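# Move glass beaker from door-side rack to window bench

## Task

Lift the beaker from the drying rack on the shelved bench by the door and set it upright, opening facing up, on the worktop of the shelved bench by the window. The task fails if the beaker touches the floor, if it breaks (a drop of more than a few centimetres or a hard knock can break it), or if the robot falls over or is left tilted.

## Robot and tools

ROBOT. TidyBot++: a mobile base 0.54 m long, 0.50 m wide and 0.38 m high on four powered casters. It carries a single seven-joint arm with a two-finger gripper. The shoulder sits 0.12 m ahead of the base centre and 0.68 m above the floor. Segment lengths: upper arm 0.42 m, forearm 0.31 m, wrist to hand point 0.31 m. At the start the arm is folded with the hand aiming down. Two cameras exist: base_camera (fixed on the base, 644x364) and wrist_camera (fisheye, 644x476, looking the way the hand points).

FRAMES. The base frame is in metres, with its origin on the floor below the base centre, x ahead, y to the left and z up. hand_pose and "target" use this frame. The hand point lies midway between the finger pads. The hand's own z axis runs out along the fingers, and the fingers open and close along its y axis. base_odometry is measured from the base's pose at the scene start and only counts wheel rotation, so slip shows up as travel. Heading is in radians, left positive, between -3.142 and 3.142. base_tilt is in degrees, positive when leaning forward or to the right.

move. One action per call. Its keys:
- base: an object holding any of translate_m (forward positive, -2 to 2 m), strafe_m (left positive, -2 to 2 m) and rotate_rad (counter-clockwise from above positive, -6.3 to 6.3 rad). All are offsets from where the base stands when the command begins, measured along its axes at that moment.
- joints: absolute targets by name, in radians: joint_1_rad to joint_7_rad, plus gripper_pos from 0 (open) to 1 (closed). joint_2_rad is limited to ±2.249, joint_4_rad to ±2.579 and joint_6_rad to ±2.099; the other joints turn freely and take the shorter way round, so steps must stay under half a turn. Sign conventions: positive joint_1 turns the arm clockwise from above (opposite to heading). joint_2 at 0 holds the upper arm upright, and positive leans it forward. joint_4 at 0 keeps the arm straight; with joint_3 at 3.14, negative bends the forearm forward. With joint_3 at 3.14 and joint_5 at 0, a negative joint_6 tips the hand forward. With the hand aimed down, joint_7 at 1.57 makes the fingers open toward left and right.
- target: a single list of seven numbers [x, y, z, qw, qx, qy, qz] giving an absolute hand pose in the base frame (metres, then a unit quaternion). Alongside it, joints may contain only gripper_pos.
- speeds: top speeds for this action only. translate_m and strafe_m take 0.05 to 0.5 m/s; when both are used, give the speed under just one. rotate_rad takes 0.1 to 1.57 rad/s. gripper_pos can also be given.
- cameras: a list of base_camera, wrist_camera or all; [] returns no images.
- blocking: true (the default) waits until everything is at rest. false returns after about 0.5 s while motion continues.
Any unknown key makes the call invalid. An out-of-range value gets the call refused, and a refusal or an unplanned stop cancels the rest of the calls in that reply.

OTHER TOOLS. wait(seconds 0 to 10) just observes. stop brakes everything you set moving. zoom_image(camera, region [x0, y0, x1, y1] in pixels, at most 504 by 504) enlarges part of the latest image. read_manual returns licence text only. finished_scene(scene) ends the scene for good; the beaker has to stay in place without the robot's help.

RESULTS. "move" reads done or reports the worst status. base_status, joint_status and hand_status can read moving, done, off_target (came to rest short of the target and may still be pushing), contact_stop, time_out (the target is dropped and the part holds where it is), not_followed, or stopped. "joint command not followed" or "pose unreachable" means a built-in check held the arm back, self-collision being one cause; nothing at all prevents the arm from hitting the base. hand_target gives where the joint targets would put the hand. motor_effort is given as a percentage per motor, with the peak of the last action in brackets. Also watch for ARM HIT, torque_fault (the arm freezes for 10 s), Motor temperatures, MOTOR HOT (60 °C), OVER-TEMPERATURE FAULT (75 °C; the arm sinks for 30 to 60 s) and limit_stop_at_motor_heat. on_its_own lists motion you did not command.

ARM PRACTICE. hand_status counts as done within 10 mm and 2 degrees, but it usually ends up within about 3 cm. To correct, add (wanted position minus hand_pose) to the last target. To keep a loaded hand steady, send hand_target again rather than hand_pose. A held object makes the arm droop, so never command a joint to its current reading while holding something. Out-of-reach poses let the arm wander for 10 s and then end in time_out. With the hand aimed down it can rise to about 0.94 m, and only close to the base. Poses low and near the front of the base can push the arm into the base.

GRIPPER. The pad gap is roughly 85 x (1 - gripper_pos) mm. Closing at 1 squeezes with 100 to 150 N per finger. done at 1 means the fingers caught nothing; off_target means something is held. Closed fingertips reach about 20 mm past the hand point.

CAUTIONS. The beaker is glass: grip it gently, set it down slowly until the readings show that it rests on the surface, and only then let go. Never release it above the surface or while it is moving. Avoid knocks, slams and hard shoves, and do not squeeze it hard while it still rests on the rack. The arm does not slow down or steer around furniture and keeps pushing when blocked. Driving or turning while the arm is snagged above about 0.6 m, swinging the arm sideways fully stretched, or reaching far out right after the folded pose can tip the robot; backing off or pulling the arm in brings it upright again. Loose objects are sometimes nudged by outside disturbances.

Each tool is called by a JSON object that holds its "op" and its "data", one argument or row to a line.

## Session

{"op": "move", "data": {

}}

Scene clock: 0.00 s.
Motor temperatures (°C): [33 32 32 33 39 40 41]
base_odometry: x=+0.000 y=+0.000 heading=+0.000
base_tilt: forward=+0.3 right=-0.5
base_status: not commanded
joint_positions: joint_1_rad=+0.033 joint_2_rad=-0.389 joint_3_rad=+3.185 joint_4_rad=-2.529 joint_5_rad=-0.010 joint_6_rad=-0.917 joint_7_rad=+1.618 gripper_pos=+0.000
joint_status: not commanded
motor_effort: joint_1_rad=+0 joint_2_rad=-1 joint_3_rad=+1 joint_4_rad=+13 joint_5_rad=-1 joint_6_rad=+0 joint_7_rad=-2
hand_pose: x=+0.2512 y=-0.0045 z=+0.5919 quat_wxyz=(-0.010, +0.999, -0.016, +0.043) (m; base frame)
hand_target: x=+0.2509 y=-0.0044 z=+0.5917 quat_wxyz=(-0.010, +0.999, -0.016, +0.043) (m; base frame)
hand_status: not commanded
pictures: base_camera, wrist_camera
camera_calibration:
wrist_camera: T_world_to_cam=[[-0.0376574, -0.998923, -0.0271112, 0.0275625], [-0.998617, 0.0386145, -0.0356926, 0.321984], [0.0367011, 0.0257296, -0.998995, 0.71842], [0, 0, 0, 1]] pos_world=[0.296209, -0.00338508, 0.729937]

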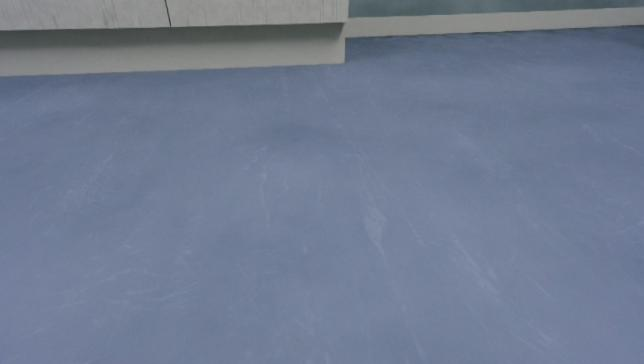

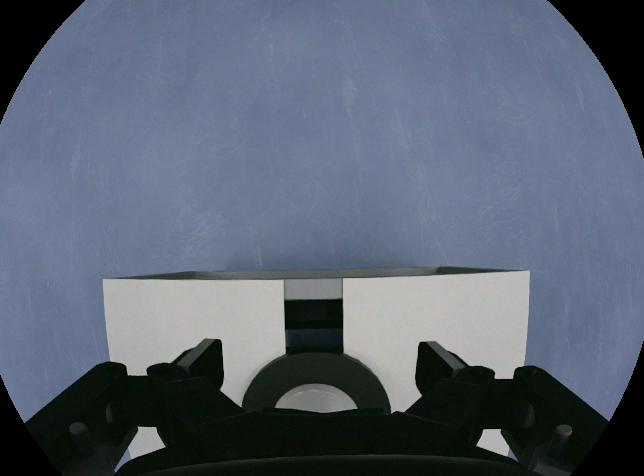

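{"op": "move", "data": {
  "joints": {"joint_6_rad": 0.45}
}}

{"op": "move", "data": {
  "joints": {"joint_1_rad": 1.3},
  "cameras": ["wrist_camera"]
}}

{"op": "move", "data": {
  "joints": {"joint_1_rad": 2.7},
  "cameras": ["wrist_camera"]
}}

{"op": "move", "data": {
  "joints": {"joint_1_rad": 4.2},
  "cameras": ["wrist_camera"]
}}

{"op": "move", "data": {
  "joints": {"joint_1_rad": 5.2},
  "cameras": ["wrist_camera"]
}}

Scene clock: 8.73 s.
Motor temperatures (°C): [33 32 32 33 39 40 41]
move: done
base_odometry: x=+0.000 y=+0.000 heading=+0.000
base_tilt: forward=+0.2 right=-0.5
base_status: not commanded
joint_positions: joint_1_rad=+0.033 joint_2_rad=-0.389 joint_3_rad=+3.185 joint_4_rad=-2.529 joint_5_rad=-0.010 joint_6_rad=+0.363 joint_7_rad=+1.618 gripper_pos=+0.000
joint_status: all done
motor_effort: joint_1_rad=+0(1) joint_2_rad=-6(7) joint_3_rad=+1(1) joint_4_rad=+18(18) joint_5_rad=-2(2) joint_6_rad=+9(9) joint_7_rad=-2(2)
hand_pose: x=+0.5282 y=-0.0324 z=+0.8384 quat_wxyz=(+0.030, +0.776, -0.020, +0.630) (m; base frame)
hand_target: x=+0.5324 y=-0.0334 z=+0.8646 quat_wxyz=(+0.032, +0.748, -0.020, +0.663) (m; base frame)
hand_status: not commanded
pictures: base_camera, wrist_camera
camera_calibration:
wrist_camera: T_world_to_cam=[[-0.0645055, -0.997821, 0.0138447, -0.0033443], [-0.253305, 0.00295288, -0.967382, 0.994784], [0.965233, -0.0659084, -0.252943, -0.163659], [0, 0, 0, 1]] pos_world=[0.409737, -0.017061, 0.920986]

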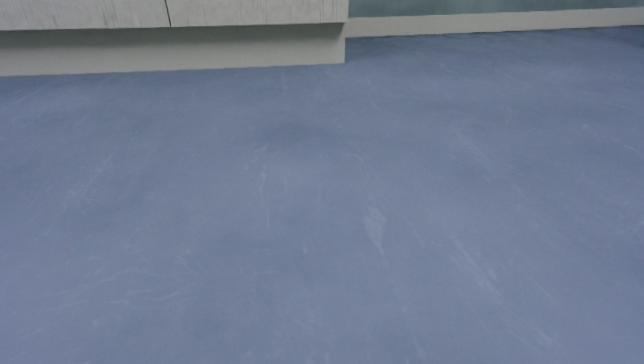

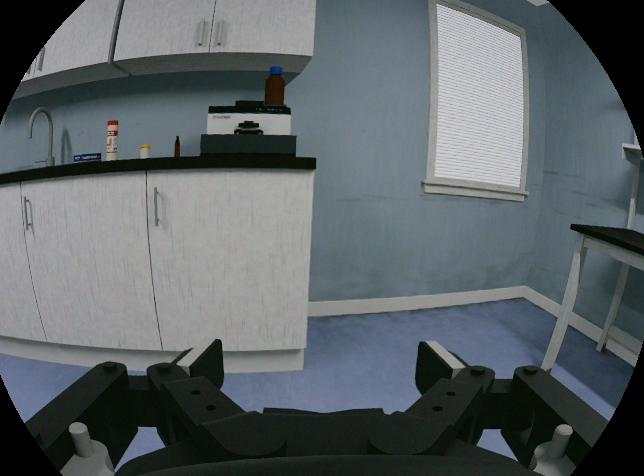

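Scene clock: 11.27 s.
Motor temperatures (°C): [33 32 32 33 39 41 41]
move: done
base_odometry: x=+0.000 y=+0.000 heading=+0.000
base_tilt: forward=+0.2 right=-0.5
base_status: not commanded
joint_positions: joint_1_rad=+1.285 joint_2_rad=-0.389 joint_3_rad=+3.185 joint_4_rad=-2.529 joint_5_rad=-0.010 joint_6_rad=+0.363 joint_7_rad=+1.618 gripper_pos=+0.000
joint_status: all done
motor_effort: joint_1_rad=+0(2) joint_2_rad=-6(7) joint_3_rad=+1(2) joint_4_rad=+18(18) joint_5_rad=-1(2) joint_6_rad=+9(10) joint_7_rad=-2(2)
hand_pose: x=+0.2164 y=-0.3988 z=+0.8384 quat_wxyz=(+0.394, +0.617, -0.471, +0.493) (m; base frame)
hand_target: x=+0.2109 y=-0.4044 z=+0.8646 quat_wxyz=(+0.418, +0.591, -0.459, +0.515) (m; base frame)
hand_status: not commanded
pictures: wrist_camera
camera_calibration:
wrist_camera: T_world_to_cam=[[-0.967805, -0.251321, 0.0138447, 0.104148], [-0.0765466, 0.24148, -0.967382, 0.97375], [0.23978, -0.937297, -0.252943, -0.0773296], [0, 0, 0, 1]] pos_world=[0.193875, -0.281447, 0.920986]

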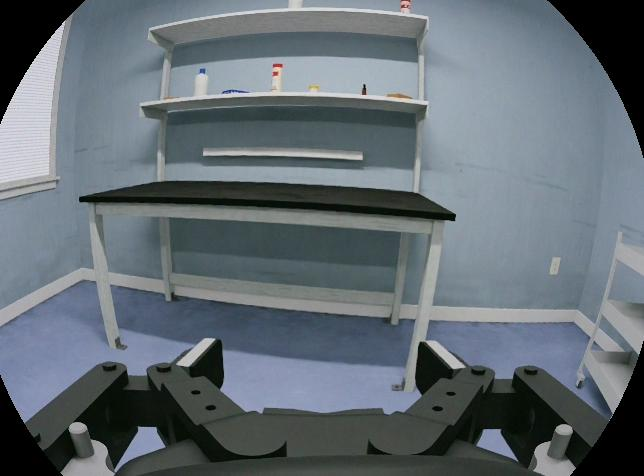

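Scene clock: 13.90 s.
Motor temperatures (°C): [33 32 32 33 39 41 41]
move: done
base_odometry: x=+0.000 y=+0.000 heading=+0.000
base_tilt: forward=+0.2 right=-0.5
base_status: not commanded
joint_positions: joint_1_rad=+2.685 joint_2_rad=-0.389 joint_3_rad=+3.185 joint_4_rad=-2.529 joint_5_rad=-0.010 joint_6_rad=+0.363 joint_7_rad=+1.618 gripper_pos=+0.000
joint_status: all done
motor_effort: joint_1_rad=+0(2) joint_2_rad=-7(7) joint_3_rad=+1(2) joint_4_rad=+18(18) joint_5_rad=+0(1) joint_6_rad=+8(9) joint_7_rad=-2(2)
hand_pose: x=-0.2574 y=-0.1638 z=+0.8384 quat_wxyz=(+0.619, +0.168, -0.757, +0.123) (m; base frame)
hand_target: x=-0.2639 y=-0.1593 z=+0.8646 quat_wxyz=(+0.652, +0.156, -0.732, +0.124) (m; base frame)
hand_status: not commanded
pictures: wrist_camera
camera_calibration:
wrist_camera: T_world_to_cam=[[-0.412137, 0.911017, 0.0138456, 0.0380233], [0.224905, 0.116448, -0.967397, 0.937885], [-0.882927, -0.395587, -0.252885, 0.0562179], [0, 0, 0, 1]] pos_world=[-0.145628, -0.121615, 0.920998]

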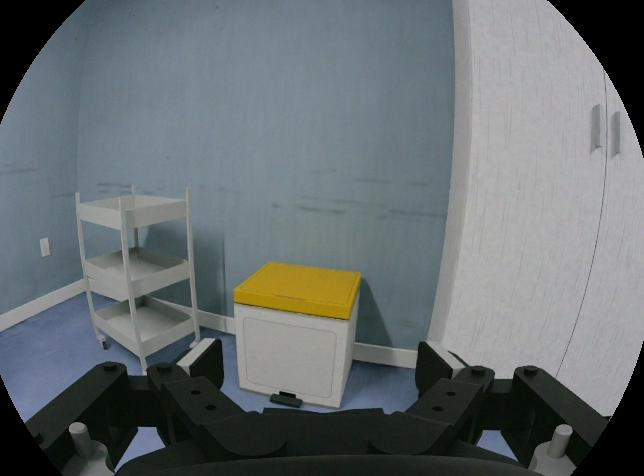

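Scene clock: 16.63 s.
Motor temperatures (°C): [33 32 32 33 39 41 41]
move: done
base_odometry: x=+0.000 y=+0.000 heading=+0.000
base_tilt: forward=+0.2 right=-0.5
base_status: not commanded
joint_positions: joint_1_rad=+4.185 joint_2_rad=-0.389 joint_3_rad=+3.185 joint_4_rad=-2.529 joint_5_rad=-0.010 joint_6_rad=+0.363 joint_7_rad=+1.618 gripper_pos=+0.000
joint_status: all done
motor_effort: joint_1_rad=+0(2) joint_2_rad=-6(7) joint_3_rad=+1(2) joint_4_rad=+18(18) joint_5_rad=-1(1) joint_6_rad=+9(9) joint_7_rad=-2(2)
hand_pose: x=-0.0710 y=+0.3639 z=+0.8384 quat_wxyz=(+0.537, -0.393, -0.669, -0.331) (m; base frame)
hand_target: x=-0.0670 y=+0.3707 z=+0.8646 quat_wxyz=(+0.562, -0.384, -0.642, -0.353) (m; base frame)
hand_status: not commanded
pictures: wrist_camera
camera_calibration:
wrist_camera: T_world_to_cam=[[0.879567, 0.475573, 0.0138456, -0.115689], [0.132072, -0.216101, -0.967397, 0.948932], [-0.457076, 0.85272, -0.252885, 0.00554158], [0, 0, 0, 1]] pos_world=[-0.0210373, 0.255358, 0.920998]

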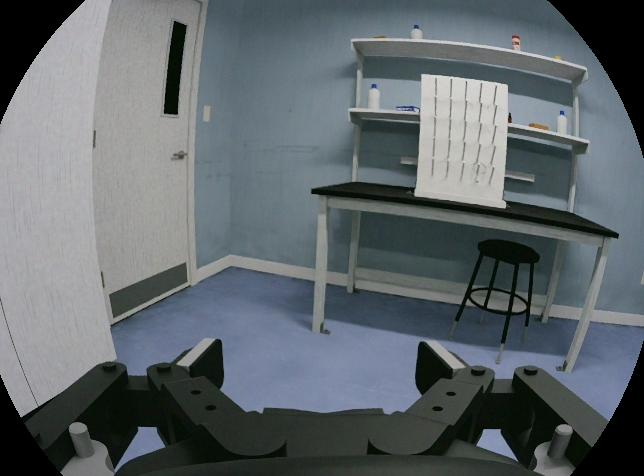

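Scene clock: 18.90 s.
Motor temperatures (°C): [33 32 32 33 39 41 41]
move: done
base_odometry: x=+0.000 y=+0.000 heading=+0.000
base_tilt: forward=+0.3 right=-0.5
base_status: not commanded
joint_positions: joint_1_rad=+5.185 joint_2_rad=-0.389 joint_3_rad=+3.185 joint_4_rad=-2.529 joint_5_rad=-0.010 joint_6_rad=+0.363 joint_7_rad=+1.618 gripper_pos=+0.000
joint_status: all done
motor_effort: joint_1_rad=+0(2) joint_2_rad=-6(7) joint_3_rad=+1(2) joint_4_rad=+18(18) joint_5_rad=-1(2) joint_6_rad=+9(9) joint_7_rad=-2(2)
hand_pose: x=+0.3225 y=+0.3565 z=+0.8384 quat_wxyz=(+0.312, -0.666, -0.399, -0.548) (m; base frame)
hand_target: x=+0.3304 y=+0.3568 z=+0.8646 quat_wxyz=(+0.323, -0.645, -0.379, -0.579) (m; base frame)
hand_status: not commanded
pictures: wrist_camera
camera_calibration:
wrist_camera: T_world_to_cam=[[0.875389, -0.48322, 0.0138456, -0.115192], [-0.110495, -0.227889, -0.967397, 0.977798], [0.470621, 0.84532, -0.252885, -0.104854], [0, 0, 0, 1]] pos_world=[0.258227, 0.255801, 0.920998]

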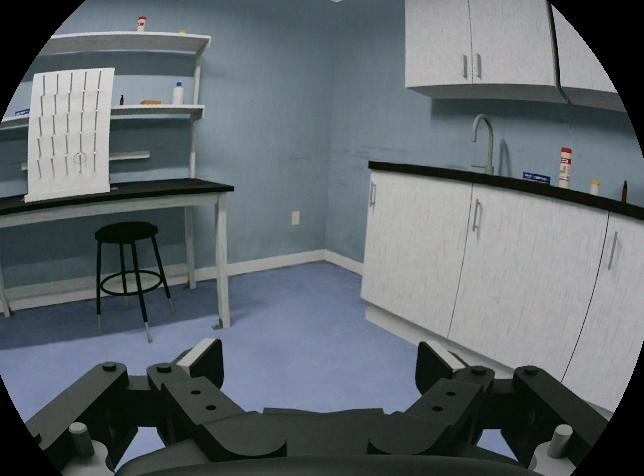

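{"op": "zoom_image", "data": {
  "camera": "wrist_camera",
  "region": [10, 60, 130, 205]
}}

{"op": "move", "data": {
  "joints": {"joint_1_rad": 4.37},
  "cameras": ["wrist_camera"]
}}

{"op": "zoom_image", "data": {
  "camera": "wrist_camera",
  "region": [320, 60, 460, 220]
}}

Scaled by 3.476.

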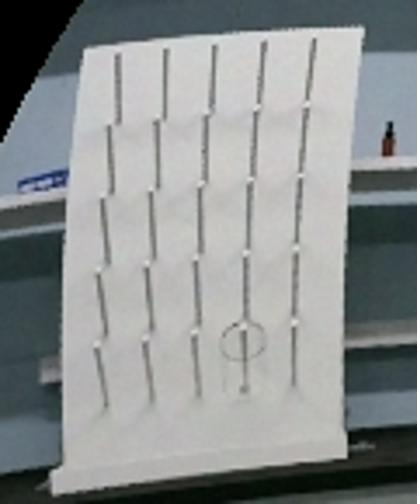

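Scene clock: 25.43 s.
Motor temperatures (°C): [33 32 32 33 39 41 41]
move: done
base_odometry: x=+0.000 y=+0.000 heading=+0.000
base_tilt: forward=+0.2 right=-0.5
base_status: not commanded
joint_positions: joint_1_rad=+4.385 joint_2_rad=-0.389 joint_3_rad=+3.185 joint_4_rad=-2.529 joint_5_rad=-0.010 joint_6_rad=+0.363 joint_7_rad=+1.618 gripper_pos=+0.000
joint_status: all done
motor_effort: joint_1_rad=+0(1) joint_2_rad=-5(7) joint_3_rad=+1(2) joint_4_rad=+18(18) joint_5_rad=-1(2) joint_6_rad=+8(10) joint_7_rad=-2(2)
hand_pose: x=+0.0048 y=+0.3943 z=+0.8384 quat_wxyz=(+0.501, -0.458, -0.627, -0.383) (m; base frame)
hand_target: x=-0.0016 y=+0.3968 z=+0.8646 quat_wxyz=(+0.530, -0.437, -0.607, -0.400) (m; base frame)
hand_status: not commanded
pictures: wrist_camera
camera_calibration:
wrist_camera: T_world_to_cam=[[0.956315, 0.29201, 0.0138456, -0.124822], [0.0866705, -0.237972, -0.967397, 0.954335], [-0.279195, 0.926337, -0.252885, -0.0156263], [0, 0, 0, 1]] pos_world=[0.0322942, 0.278029, 0.920998]

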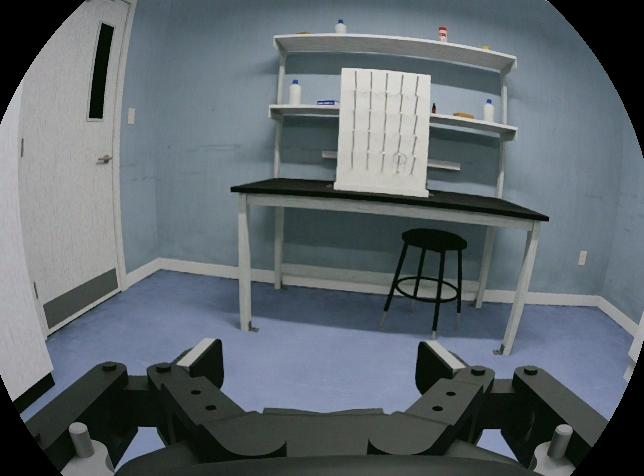

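Scaled by 3.150.

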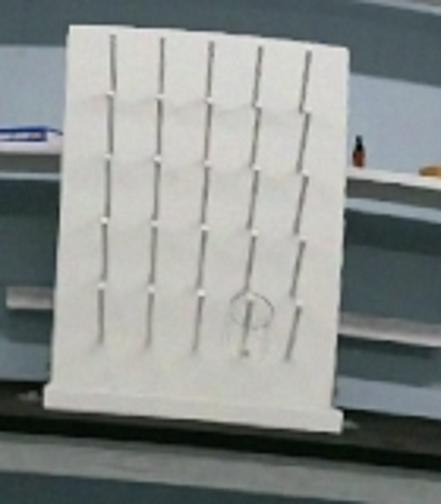

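{"op": "move", "data": {
  "base": {"translate_m": -0.05, "strafe_m": 1.1, "rotate_rad": 1.6},
  "joints": {"joint_1_rad": 0.0},
  "cameras": ["wrist_camera"]
}}

{"op": "zoom_image", "data": {
  "camera": "wrist_camera",
  "region": [200, 20, 460, 220]
}}

Scene clock: 51.67 s.
Motor temperatures (°C): [33 32 32 33 39 41 41]
move: done
base_odometry: x=-0.050 y=+1.100 heading=+1.601
base_tilt: forward=+0.3 right=-0.5
base_status: done
joint_positions: joint_1_rad=+6.268 joint_2_rad=-0.389 joint_3_rad=+3.185 joint_4_rad=-2.529 joint_5_rad=-0.010 joint_6_rad=+0.365 joint_7_rad=+1.618 gripper_pos=+0.000
joint_status: all done
motor_effort: joint_1_rad=+0(2) joint_2_rad=-6(8) joint_3_rad=+1(2) joint_4_rad=+18(19) joint_5_rad=-1(2) joint_6_rad=+8(10) joint_7_rad=-2(2)
hand_pose: x=+0.5294 y=-0.0128 z=+0.8389 quat_wxyz=(-0.015, -0.775, +0.001, -0.631) (m; base frame)
hand_target: x=+0.5333 y=-0.0196 z=+0.8646 quat_wxyz=(-0.021, -0.748, +0.008, -0.663) (m; base frame)
hand_status: not commanded
pictures: wrist_camera
camera_calibration:
wrist_camera: T_world_to_cam=[[-0.0167454, -0.999764, 0.013865, -0.00903999], [-0.251482, -0.00920982, -0.967818, 0.994788], [0.967717, -0.0196933, -0.251268, -0.16549], [0, 0, 0, 1]] pos_world=[0.410167, -0.00313509, 0.921317]

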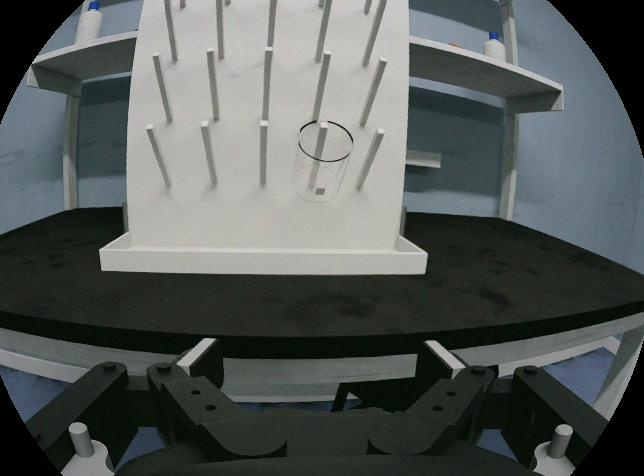

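Scaled by 1.938.

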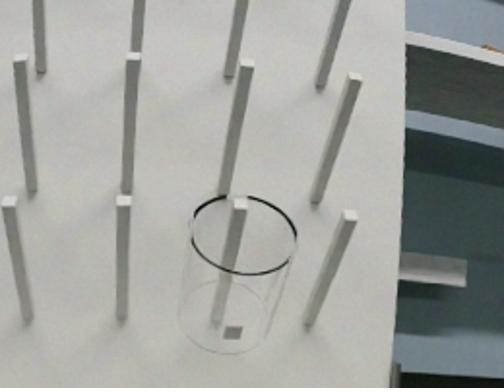

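{"op": "move", "data": {
  "joints": {"joint_1_rad": 0.0, "joint_2_rad": 0.328, "joint_3_rad": 3.16, "joint_4_rad": -2.255, "joint_5_rad": 0.0, "joint_6_rad": 1.361, "joint_7_rad": 1.6}
}}

{"op": "zoom_image", "data": {
  "camera": "wrist_camera",
  "region": [220, 150, 460, 350]
}}

Scene clock: 96.00 s.
Motor temperatures (°C): [33 32 32 33 39 41 41]
move: done
base_odometry: x=-0.050 y=+1.100 heading=+1.601
base_tilt: forward=+0.3 right=-0.5
base_status: not commanded
joint_positions: joint_1_rad=+6.268 joint_2_rad=+0.290 joint_3_rad=+3.176 joint_4_rad=-2.298 joint_5_rad=-0.010 joint_6_rad=+1.271 joint_7_rad=+1.618 gripper_pos=+0.000
joint_status: all done
motor_effort: joint_1_rad=+0(1) joint_2_rad=-22(24) joint_3_rad=+1(2) joint_4_rad=+13(19) joint_5_rad=-1(2) joint_6_rad=+8(10) joint_7_rad=-2(3)
hand_pose: x=+0.7062 y=-0.0101 z=+0.8956 quat_wxyz=(-0.030, -0.612, -0.008, -0.790) (m; base frame)
hand_target: x=+0.7139 y=-0.0076 z=+0.9199 quat_wxyz=(-0.021, -0.574, -0.006, -0.819) (m; base frame)
hand_status: not commanded
pictures: base_camera, wrist_camera
camera_calibration:
wrist_camera: T_world_to_cam=[[-0.0308582, -0.99849, 0.0454548, -0.0224986], [0.200687, -0.0507397, -0.97834, 0.783835], [0.979169, -0.0210677, 0.20195, -0.736259], [0, 0, 0, 1]] pos_world=[0.562922, 0.00179573, 0.916568]

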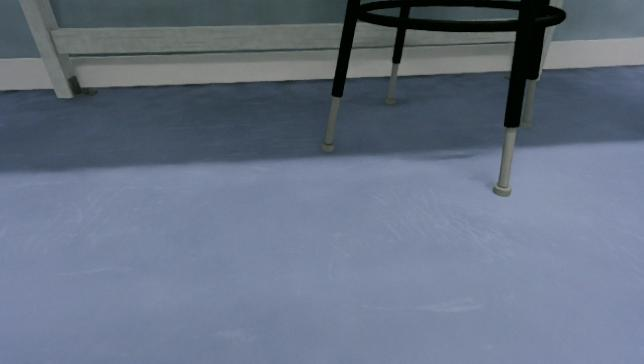

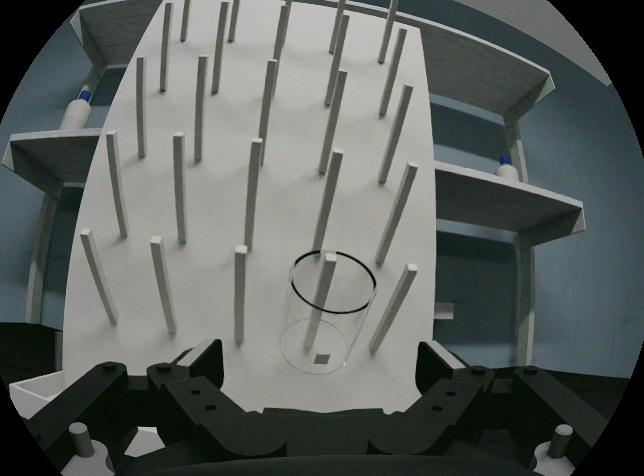

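Scaled by 2.100.

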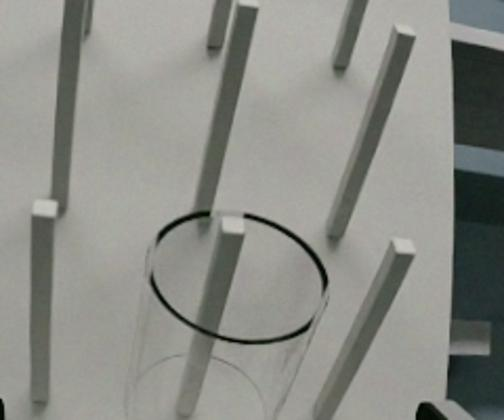

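{"op": "move", "data": {
  "joints": {"joint_1_rad": 0.0, "joint_2_rad": 0.05, "joint_3_rad": 3.16, "joint_4_rad": -1.27, "joint_5_rad": 0.0, "joint_6_rad": -0.935, "joint_7_rad": 1.6}
}}

{"op": "zoom_image", "data": {
  "camera": "wrist_camera",
  "region": [220, 150, 460, 400]
}}

Scene clock: 154.70 s.
Motor temperatures (°C): [33 32 32 34 39 41 41]
move: done
base_odometry: x=-0.050 y=+1.100 heading=+1.601
base_tilt: forward=+0.3 right=-0.5
base_status: not commanded
joint_positions: joint_1_rad=+6.268 joint_2_rad=+0.081 joint_3_rad=+3.176 joint_4_rad=-1.317 joint_5_rad=-0.010 joint_6_rad=-0.852 joint_7_rad=+1.618 gripper_pos=+0.000
joint_status: all done
motor_effort: joint_1_rad=+0(2) joint_2_rad=-22(28) joint_3_rad=+1(2) joint_4_rad=+19(20) joint_5_rad=+0(2) joint_6_rad=+7(10) joint_7_rad=-2(3)
hand_pose: x=+0.7053 y=-0.0070 z=+0.9598 quat_wxyz=(-0.011, -0.902, -0.012, -0.431) (m; base frame)
hand_target: x=+0.6859 y=-0.0088 z=+0.9833 quat_wxyz=(-0.011, -0.903, -0.005, -0.429) (m; base frame)
hand_status: not commanded
pictures: base_camera, wrist_camera
camera_calibration:
wrist_camera: T_world_to_cam=[[0.0123441, -0.999702, 0.0210735, -0.0293994], [-0.665805, -0.0239413, -0.745741, 1.23512], [0.746023, -0.0048253, -0.665902, 0.249209], [0, 0, 0, 1]] pos_world=[0.636795, 0.00138218, 1.08765]

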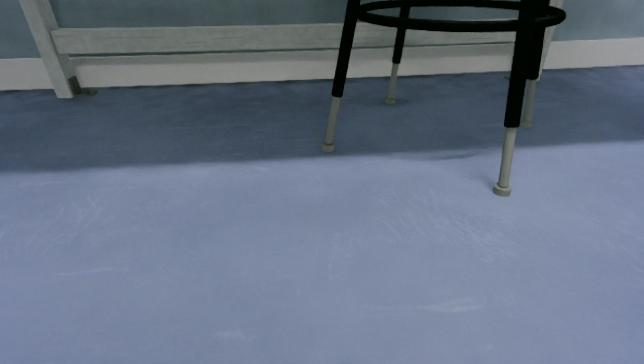

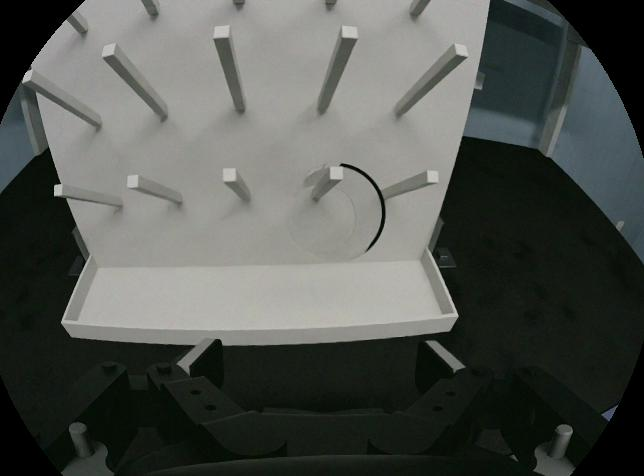

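Scaled by 2.016.

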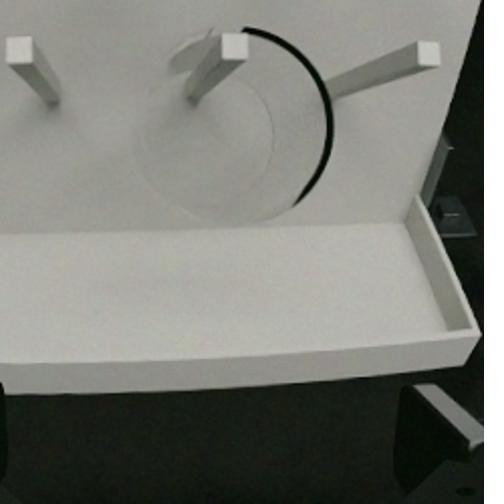

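{"op": "move", "data": {
  "base": {"translate_m": 0.09, "strafe_m": -0.011},
  "speeds": {"translate_m": 0.1},
  "joints": {"gripper_pos": 0.15},
  "cameras": ["wrist_camera"]
}}

{"op": "zoom_image", "data": {
  "camera": "wrist_camera",
  "region": [200, 120, 460, 400]
}}

Scene clock: 173.57 s.
Motor temperatures (°C): [33 33 32 34 39 41 41]
move: done
base_odometry: x=-0.042 y=+1.190 heading=+1.601
base_tilt: forward=+0.3 right=-0.5
base_status: done
joint_positions: joint_1_rad=+6.269 joint_2_rad=+0.075 joint_3_rad=+3.175 joint_4_rad=-1.317 joint_5_rad=-0.010 joint_6_rad=-0.857 joint_7_rad=+1.618 gripper_pos=+0.150
joint_status: all done
motor_effort: joint_1_rad=+0(1) joint_2_rad=-22(24) joint_3_rad=+1(1) joint_4_rad=+19(20) joint_5_rad=-1(2) joint_6_rad=+7(7) joint_7_rad=-2(2)
hand_pose: x=+0.7026 y=-0.0064 z=+0.9622 quat_wxyz=(-0.011, -0.902, -0.012, -0.432) (m; base frame)
hand_target: x=+0.6859 y=-0.0088 z=+0.9833 quat_wxyz=(-0.011, -0.903, -0.005, -0.429) (m; base frame)
hand_status: not commanded
pictures: wrist_camera
camera_calibration:
wrist_camera: T_world_to_cam=[[0.0133255, -0.999694, 0.0208197, -0.0293208], [-0.665018, -0.0244095, -0.746428, 1.23522], [0.746708, -0.0038989, -0.66514, 0.251608], [0, 0, 0, 1]] pos_world=[0.633954, 0.0018202, 1.08996]

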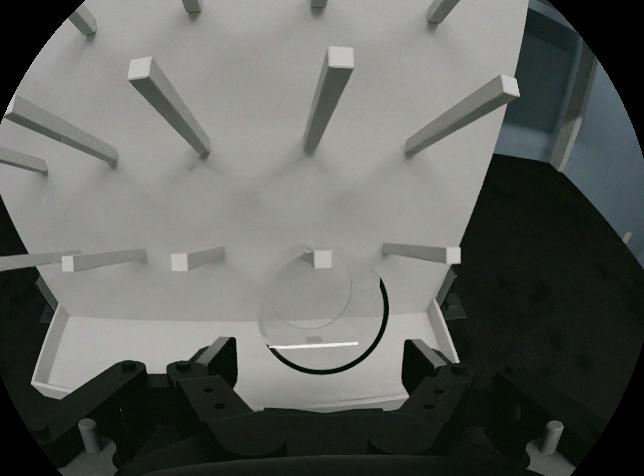

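Scaled by 1.800.

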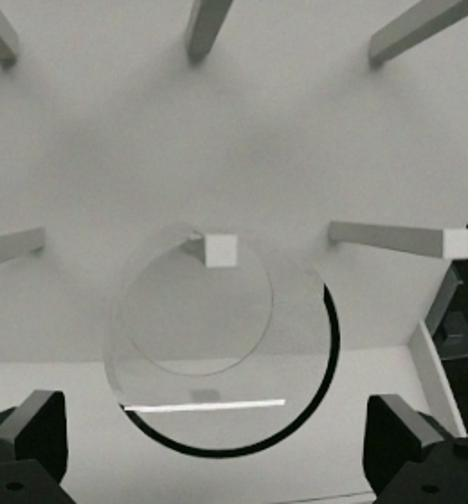

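{"op": "move", "data": {
  "joints": {"joint_2_rad": 0.084, "joint_4_rad": -1.177, "joint_6_rad": -0.994},
  "cameras": ["wrist_camera"]
}}

{"op": "zoom_image", "data": {
  "camera": "wrist_camera",
  "region": [200, 160, 460, 440]
}}

Scene clock: 185.80 s.
Motor temperatures (°C): [33 33 32 34 39 41 41]
move: done
base_odometry: x=-0.042 y=+1.190 heading=+1.601
base_tilt: forward=+0.3 right=-0.5
base_status: not commanded
joint_positions: joint_1_rad=+6.269 joint_2_rad=+0.075 joint_3_rad=+3.175 joint_4_rad=-1.221 joint_5_rad=-0.010 joint_6_rad=-0.913 joint_7_rad=+1.618 gripper_pos=+0.150
joint_status: all done
motor_effort: joint_1_rad=+0(1) joint_2_rad=-21(23) joint_3_rad=+1(1) joint_4_rad=+19(21) joint_5_rad=-1(2) joint_6_rad=+7(8) joint_7_rad=-2(2)
hand_pose: x=+0.7035 y=-0.0062 z=+1.0016 quat_wxyz=(-0.011, -0.893, -0.012, -0.450) (m; base frame)
hand_target: x=+0.6951 y=-0.0087 z=+1.0002 quat_wxyz=(-0.011, -0.903, -0.005, -0.429) (m; base frame)
hand_status: not commanded
pictures: wrist_camera
camera_calibration:
wrist_camera: T_world_to_cam=[[0.0130878, -0.999668, 0.0222168, -0.0311953], [-0.634423, -0.0254756, -0.772566, 1.26983], [0.772875, -0.00398365, -0.634546, 0.228115], [0, 0, 0, 1]] pos_world=[0.629712, 0.00207343, 1.12647]

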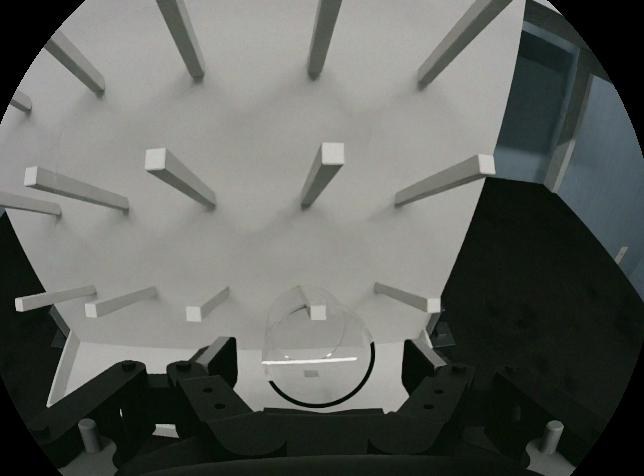

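Scaled by 1.800.

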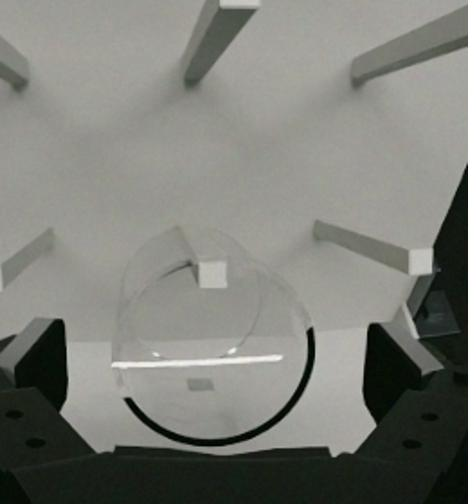

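{"op": "move", "data": {
  "joints": {"joint_2_rad": 0.13, "joint_4_rad": -1.215, "joint_6_rad": -0.941},
  "cameras": ["wrist_camera"]
}}

Scene clock: 204.00 s.
Motor temperatures (°C): [33 33 32 34 39 41 41]
move: done
base_odometry: x=-0.042 y=+1.190 heading=+1.601
base_tilt: forward=+0.2 right=-0.5
base_status: not commanded
joint_positions: joint_1_rad=+6.269 joint_2_rad=+0.097 joint_3_rad=+3.175 joint_4_rad=-1.221 joint_5_rad=-0.010 joint_6_rad=-0.913 joint_7_rad=+1.618 gripper_pos=+0.150
joint_status: all done
motor_effort: joint_1_rad=+0(1) joint_2_rad=-22(24) joint_3_rad=+1(1) joint_4_rad=+19(20) joint_5_rad=-2(2) joint_6_rad=+7(8) joint_7_rad=-2(2)
hand_pose: x=+0.7102 y=-0.0061 z=+0.9886 quat_wxyz=(-0.011, -0.898, -0.013, -0.440) (m; base frame)
hand_target: x=+0.7151 y=-0.0089 z=+0.9652 quat_wxyz=(-0.011, -0.910, -0.005, -0.415) (m; base frame)
hand_status: not commanded
pictures: wrist_camera
camera_calibration:
wrist_camera: T_world_to_cam=[[0.0135866, -0.999661, 0.0222297, -0.0312614], [-0.651506, -0.0257152, -0.758208, 1.26204], [0.758522, -0.00418131, -0.651634, 0.241731], [0, 0, 0, 1]] pos_world=[0.639296, 0.0022137, 1.11511]

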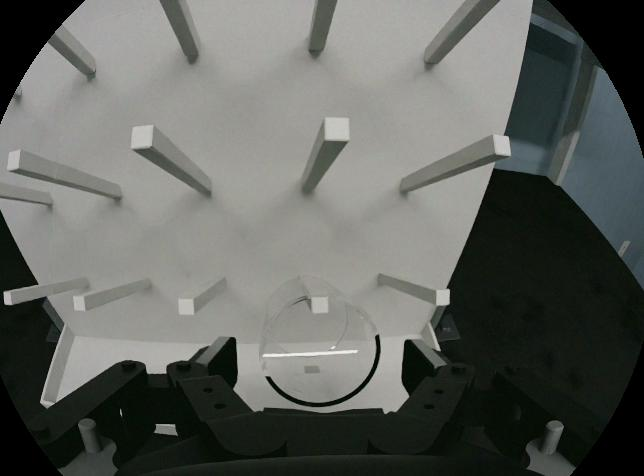

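{"op": "move", "data": {
  "joints": {"joint_2_rad": 0.199, "joint_4_rad": -1.298, "joint_6_rad": -0.73},
  "cameras": ["wrist_camera"]
}}

{"op": "zoom_image", "data": {
  "camera": "wrist_camera",
  "region": [200, 200, 460, 440]
}}

Scene clock: 215.23 s.
Motor temperatures (°C): [33 33 32 34 39 41 41]
move: done
base_odometry: x=-0.042 y=+1.190 heading=+1.601
base_tilt: forward=+0.2 right=-0.5
base_status: not commanded
joint_positions: joint_1_rad=+6.269 joint_2_rad=+0.169 joint_3_rad=+3.175 joint_4_rad=-1.267 joint_5_rad=-0.010 joint_6_rad=-0.797 joint_7_rad=+1.618 gripper_pos=+0.150
joint_status: all done
motor_effort: joint_1_rad=+0(1) joint_2_rad=-24(28) joint_3_rad=+1(1) joint_4_rad=+19(21) joint_5_rad=-1(2) joint_6_rad=+6(8) joint_7_rad=-2(2)
hand_pose: x=+0.7471 y=-0.0064 z=+0.9470 quat_wxyz=(-0.012, -0.899, -0.013, -0.438) (m; base frame)
hand_target: x=+0.7625 y=-0.0094 z=+0.9275 quat_wxyz=(-0.012, -0.897, -0.006, -0.441) (m; base frame)
hand_status: not commanded
pictures: wrist_camera
camera_calibration:
wrist_camera: T_world_to_cam=[[0.0128339, -0.999623, 0.0242834, -0.0324476], [-0.654033, -0.0267619, -0.755993, 1.25426], [0.756357, -0.00617978, -0.654129, 0.190661], [0, 0, 0, 1]] pos_world=[0.676535, 0.00230926, 1.07372]

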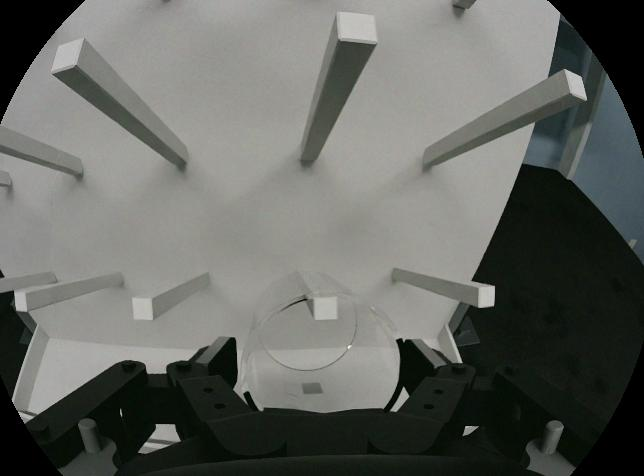

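Scaled by 1.938.

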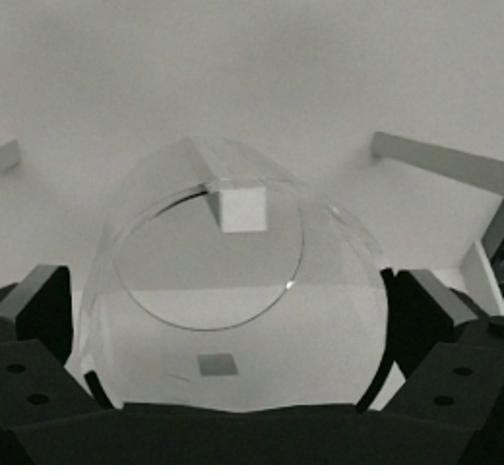

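{"op": "move", "data": {
  "joints": {"joint_2_rad": 0.247, "joint_4_rad": -1.197, "joint_6_rad": -0.705},
  "cameras": ["wrist_camera"]
}}

{"op": "zoom_image", "data": {
  "camera": "wrist_camera",
  "region": [200, 200, 460, 440]
}}

Scene clock: 226.33 s.
Motor temperatures (°C): [33 33 32 34 39 41 41]
move: done
base_odometry: x=-0.042 y=+1.190 heading=+1.601
base_tilt: forward=+0.3 right=-0.5
base_status: not commanded
joint_positions: joint_1_rad=+6.269 joint_2_rad=+0.204 joint_3_rad=+3.175 joint_4_rad=-1.238 joint_5_rad=-0.010 joint_6_rad=-0.787 joint_7_rad=+1.618 gripper_pos=+0.150
joint_status: all done
motor_effort: joint_1_rad=+0(1) joint_2_rad=-26(28) joint_3_rad=+1(1) joint_4_rad=+19(20) joint_5_rad=-1(2) joint_6_rad=+6(8) joint_7_rad=-2(2)
hand_pose: x=+0.7628 y=-0.0065 z=+0.9437 quat_wxyz=(-0.013, -0.898, -0.013, -0.440) (m; base frame)
hand_target: x=+0.7945 y=-0.0095 z=+0.9594 quat_wxyz=(-0.013, -0.879, -0.006, -0.476) (m; base frame)
hand_status: not commanded
pictures: wrist_camera
camera_calibration:
wrist_camera: T_world_to_cam=[[0.0125386, -0.999595, 0.0255618, -0.0336436], [-0.650431, -0.0275697, -0.759065, 1.26218], [0.759462, -0.00710856, -0.650513, 0.170822], [0, 0, 0, 1]] pos_world=[0.691647, 0.0023822, 1.07006]

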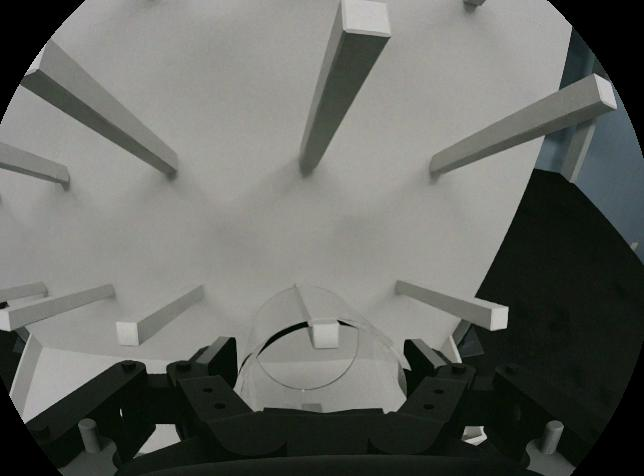

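Scaled by 1.938.

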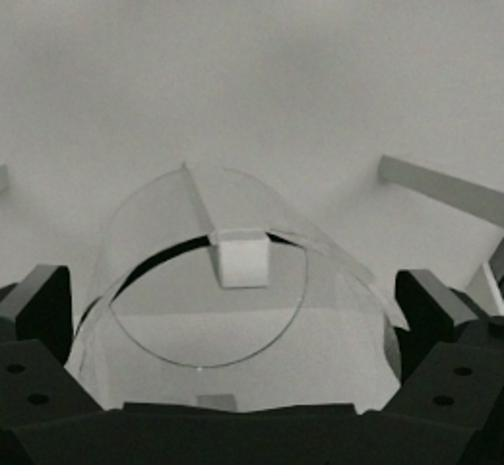

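{"op": "move", "data": {
  "joints": {"gripper_pos": 0.24},
  "cameras": []
}}

{"op": "move", "data": {
  "joints": {"gripper_pos": 0.5},
  "cameras": ["wrist_camera"]
}}

{"op": "zoom_image", "data": {
  "camera": "wrist_camera",
  "region": [200, 200, 460, 440]
}}

Scene clock: 233.37 s.
Motor temperatures (°C): [33 33 32 34 39 41 41]
move: done
base_odometry: x=-0.042 y=+1.190 heading=+1.601
base_tilt: forward=+0.3 right=-0.5
base_status: not commanded
joint_positions: joint_1_rad=+6.270 joint_2_rad=+0.204 joint_3_rad=+3.175 joint_4_rad=-1.237 joint_5_rad=-0.010 joint_6_rad=-0.786 joint_7_rad=+1.618 gripper_pos=+0.217
joint_status: all done
motor_effort: joint_1_rad=+0(1) joint_2_rad=-20(26) joint_3_rad=+1(1) joint_4_rad=+19(19) joint_5_rad=-1(2) joint_6_rad=+10(10) joint_7_rad=-2(2)
hand_pose: x=+0.7630 y=-0.0072 z=+0.9443 quat_wxyz=(-0.013, -0.897, -0.012, -0.441) (m; base frame)
hand_target: x=+0.7945 y=-0.0095 z=+0.9594 quat_wxyz=(-0.013, -0.879, -0.006, -0.476) (m; base frame)
hand_status: not commanded
pictures: none
No camera images: "cameras" was empty.

Scene clock: 234.03 s.
Motor temperatures (°C): [33 33 32 34 39 41 41]
move: off_target
base_odometry: x=-0.042 y=+1.190 heading=+1.601
base_tilt: forward=+0.3 right=-0.5
base_status: not commanded
joint_positions: joint_1_rad=+6.270 joint_2_rad=+0.204 joint_3_rad=+3.175 joint_4_rad=-1.237 joint_5_rad=-0.010 joint_6_rad=-0.786 joint_7_rad=+1.618 gripper_pos=+0.219
joint_status: gripper_pos off_target (ended at +0.219, target +0.500)
motor_effort: joint_1_rad=-1(1) joint_2_rad=-20(20) joint_3_rad=+1(1) joint_4_rad=+19(19) joint_5_rad=-1(2) joint_6_rad=+11(11) joint_7_rad=-2(2)
hand_pose: x=+0.7630 y=-0.0072 z=+0.9443 quat_wxyz=(-0.013, -0.897, -0.012, -0.441) (m; base frame)
hand_target: x=+0.7945 y=-0.0095 z=+0.9594 quat_wxyz=(-0.013, -0.879, -0.006, -0.476) (m; base frame)
hand_status: not commanded
pictures: wrist_camera
camera_calibration:
wrist_camera: T_world_to_cam=[[0.0113582, -0.999608, 0.0255834, -0.0335268], [-0.649397, -0.0268292, -0.759976, 1.26281], [0.760364, -0.00798184, -0.649448, 0.169363], [0, 0, 0, 1]] pos_world=[0.691669, 0.00171837, 1.07056]

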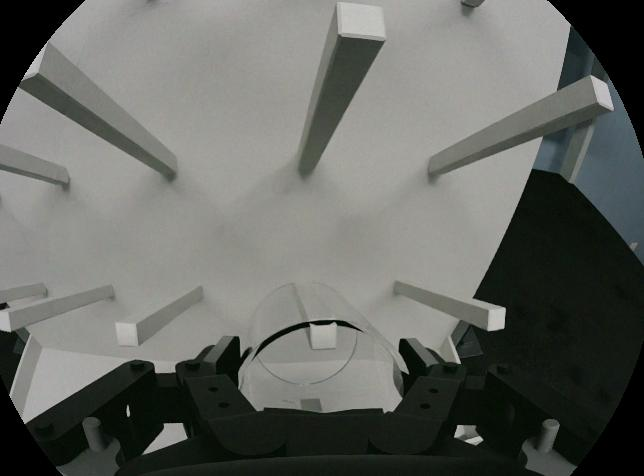

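Scaled by 1.938.

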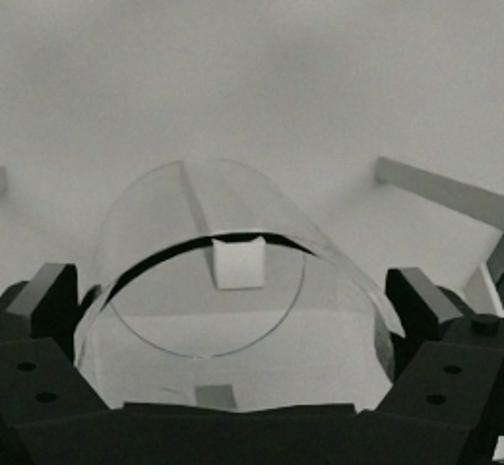

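{"op": "move", "data": {
  "joints": {"joint_2_rad": 0.02, "joint_4_rad": -1.177, "joint_6_rad": -0.98},
  "cameras": ["wrist_camera"]
}}

Scene clock: 241.70 s.
Motor temperatures (°C): [33 33 32 34 39 41 41]
move: done
base_odometry: x=-0.042 y=+1.190 heading=+1.601
base_tilt: forward=+0.3 right=-0.5
base_status: not commanded
joint_positions: joint_1_rad=+6.270 joint_2_rad=+0.046 joint_3_rad=+3.174 joint_4_rad=-1.225 joint_5_rad=-0.010 joint_6_rad=-0.907 joint_7_rad=+1.618 gripper_pos=+0.221
joint_status: all done
motor_effort: joint_1_rad=+0(1) joint_2_rad=-22(30) joint_3_rad=+1(1) joint_4_rad=+20(21) joint_5_rad=+0(2) joint_6_rad=+8(10) joint_7_rad=-2(2)
hand_pose: x=+0.6944 y=-0.0070 z=+1.0173 quat_wxyz=(-0.011, -0.886, -0.012, -0.463) (m; base frame)
hand_target: x=+0.6760 y=-0.0088 z=+1.0399 quat_wxyz=(-0.011, -0.886, -0.005, -0.464) (m; base frame)
hand_status: not commanded
pictures: wrist_camera
camera_calibration:
wrist_camera: T_world_to_cam=[[0.0113749, -0.99969, 0.0221388, -0.0309057], [-0.61105, -0.0244748, -0.791214, 1.27896], [0.79151, -0.00452794, -0.611139, 0.208293], [0, 0, 0, 1]] pos_world=[0.616993, 0.00134925, 1.13991]

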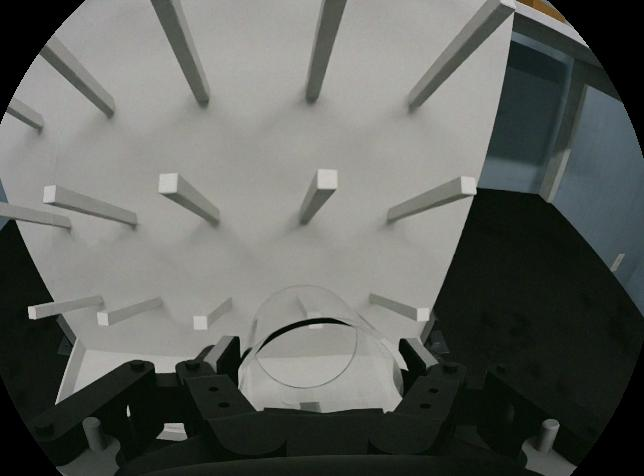

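{"op": "move", "data": {
  "base": {"translate_m": -0.45},
  "speeds": {"translate_m": 0.2},
  "cameras": ["wrist_camera"]
}}

{"op": "move", "data": {
  "base": {"translate_m": -1.56, "strafe_m": -0.63, "rotate_rad": -3.1},
  "speeds": {"translate_m": 0.4, "rotate_rad": 0.7}
}}

Scene clock: 259.07 s.
Motor temperatures (°C): [33 33 32 34 39 41 41]
move: done
base_odometry: x=-0.028 y=+0.741 heading=+1.601
base_tilt: forward=+0.3 right=-0.6
base_status: done
joint_positions: joint_1_rad=+6.272 joint_2_rad=+0.043 joint_3_rad=+3.172 joint_4_rad=-1.225 joint_5_rad=-0.010 joint_6_rad=-0.908 joint_7_rad=+1.618 gripper_pos=+0.221
joint_status: not commanded
motor_effort: joint_1_rad=+0(1) joint_2_rad=-21(26) joint_3_rad=+1(1) joint_4_rad=+20(21) joint_5_rad=-1(2) joint_6_rad=+8(9) joint_7_rad=-2(2)
hand_pose: x=+0.6935 y=-0.0067 z=+1.0185 quat_wxyz=(-0.011, -0.886, -0.012, -0.464) (m; base frame)
hand_target: x=+0.6760 y=-0.0088 z=+1.0399 quat_wxyz=(-0.011, -0.886, -0.005, -0.464) (m; base frame)
hand_status: not commanded
pictures: wrist_camera
camera_calibration:
wrist_camera: T_world_to_cam=[[0.0119842, -0.999686, 0.0220227, -0.0308968], [-0.609609, -0.0247623, -0.792316, 1.2795], [0.792612, -0.00392995, -0.609714, 0.207558], [0, 0, 0, 1]] pos_world=[0.615852, 0.001612, 1.141]

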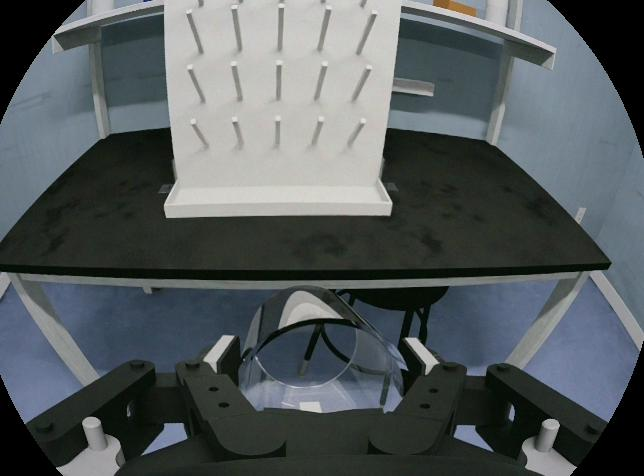

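Scene clock: 264.40 s.
Motor temperatures (°C): [33 33 32 34 39 41 41]
move: done
base_odometry: x=+0.649 y=-0.800 heading=-1.500
base_tilt: forward=+0.3 right=-0.5
base_status: done
joint_positions: joint_1_rad=+6.280 joint_2_rad=+0.043 joint_3_rad=+3.160 joint_4_rad=-1.225 joint_5_rad=-0.010 joint_6_rad=-0.908 joint_7_rad=+1.618 gripper_pos=+0.221
joint_status: not commanded
motor_effort: joint_1_rad=-1(3) joint_2_rad=-21(26) joint_3_rad=+1(4) joint_4_rad=+20(21) joint_5_rad=-1(2) joint_6_rad=+8(9) joint_7_rad=-2(2)
hand_pose: x=+0.6934 y=-0.0048 z=+1.0186 quat_wxyz=(-0.010, -0.886, -0.013, -0.464) (m; base frame)
hand_target: x=+0.6760 y=-0.0088 z=+1.0399 quat_wxyz=(-0.011, -0.886, -0.005, -0.464) (m; base frame)
hand_status: not commanded
pictures: base_camera, wrist_camera
camera_calibration:
wrist_camera: T_world_to_cam=[[0.015616, -0.999647, 0.0215068, -0.0309762], [-0.609497, -0.026568, -0.792343, 1.27942], [0.792635, -0.000735112, -0.609696, 0.207695], [0, 0, 0, 1]] pos_world=[0.615661, 0.00317917, 1.14104]

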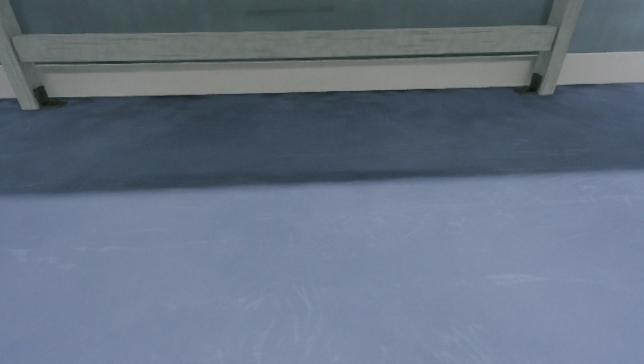

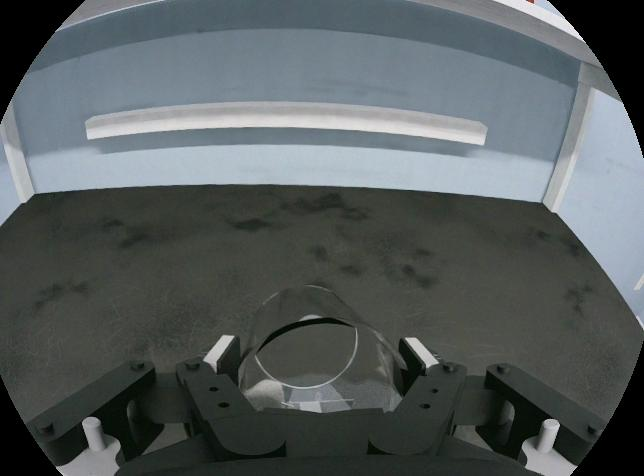

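{"op": "move", "data": {
  "joints": {"joint_2_rad": 0.132, "joint_4_rad": -1.01, "joint_6_rad": -2.07},
  "cameras": ["wrist_camera"]
}}

Scene clock: 282.97 s.
Motor temperatures (°C): [33 33 32 35 39 41 41]
move: done
base_odometry: x=+0.649 y=-0.800 heading=-1.500
base_tilt: forward=+0.3 right=-0.5
base_status: not commanded
joint_positions: joint_1_rad=+6.280 joint_2_rad=+0.099 joint_3_rad=+3.160 joint_4_rad=-1.058 joint_5_rad=-0.010 joint_6_rad=-1.995 joint_7_rad=+1.618 gripper_pos=+0.221
joint_status: all done
motor_effort: joint_1_rad=+0(1) joint_2_rad=-18(23) joint_3_rad=+1(2) joint_4_rad=+15(20) joint_5_rad=+0(2) joint_6_rad=-1(8) joint_7_rad=-2(2)
hand_pose: x=+0.4454 y=-0.0004 z=+0.9157 quat_wxyz=(+0.004, -1.000, -0.018, +0.005) (m; base frame)
hand_target: x=+0.4386 y=-0.0039 z=+0.9191 quat_wxyz=(+0.000, -0.999, -0.005, +0.035) (m; base frame)
hand_status: not commanded
pictures: wrist_camera
camera_calibration:
wrist_camera: T_world_to_cam=[[0.0292589, -0.999482, -0.0134176, 0.00533849], [-0.997773, -0.0300085, 0.0595657, 0.439777], [-0.0599375, 0.0116449, -0.998134, 1.07692], [0, 0, 0, 1]] pos_world=[0.50319, 0.00599215, 1.04879]

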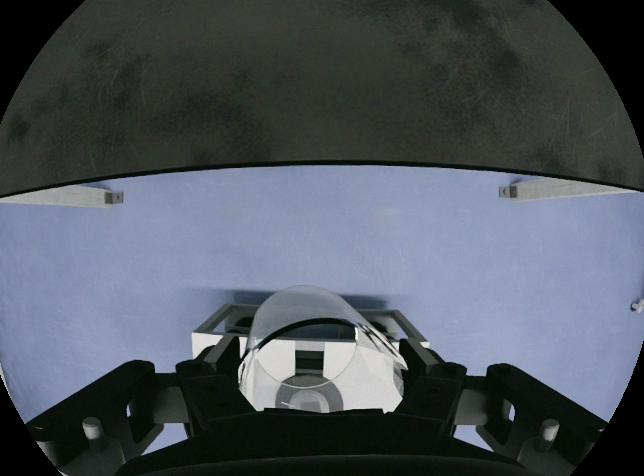

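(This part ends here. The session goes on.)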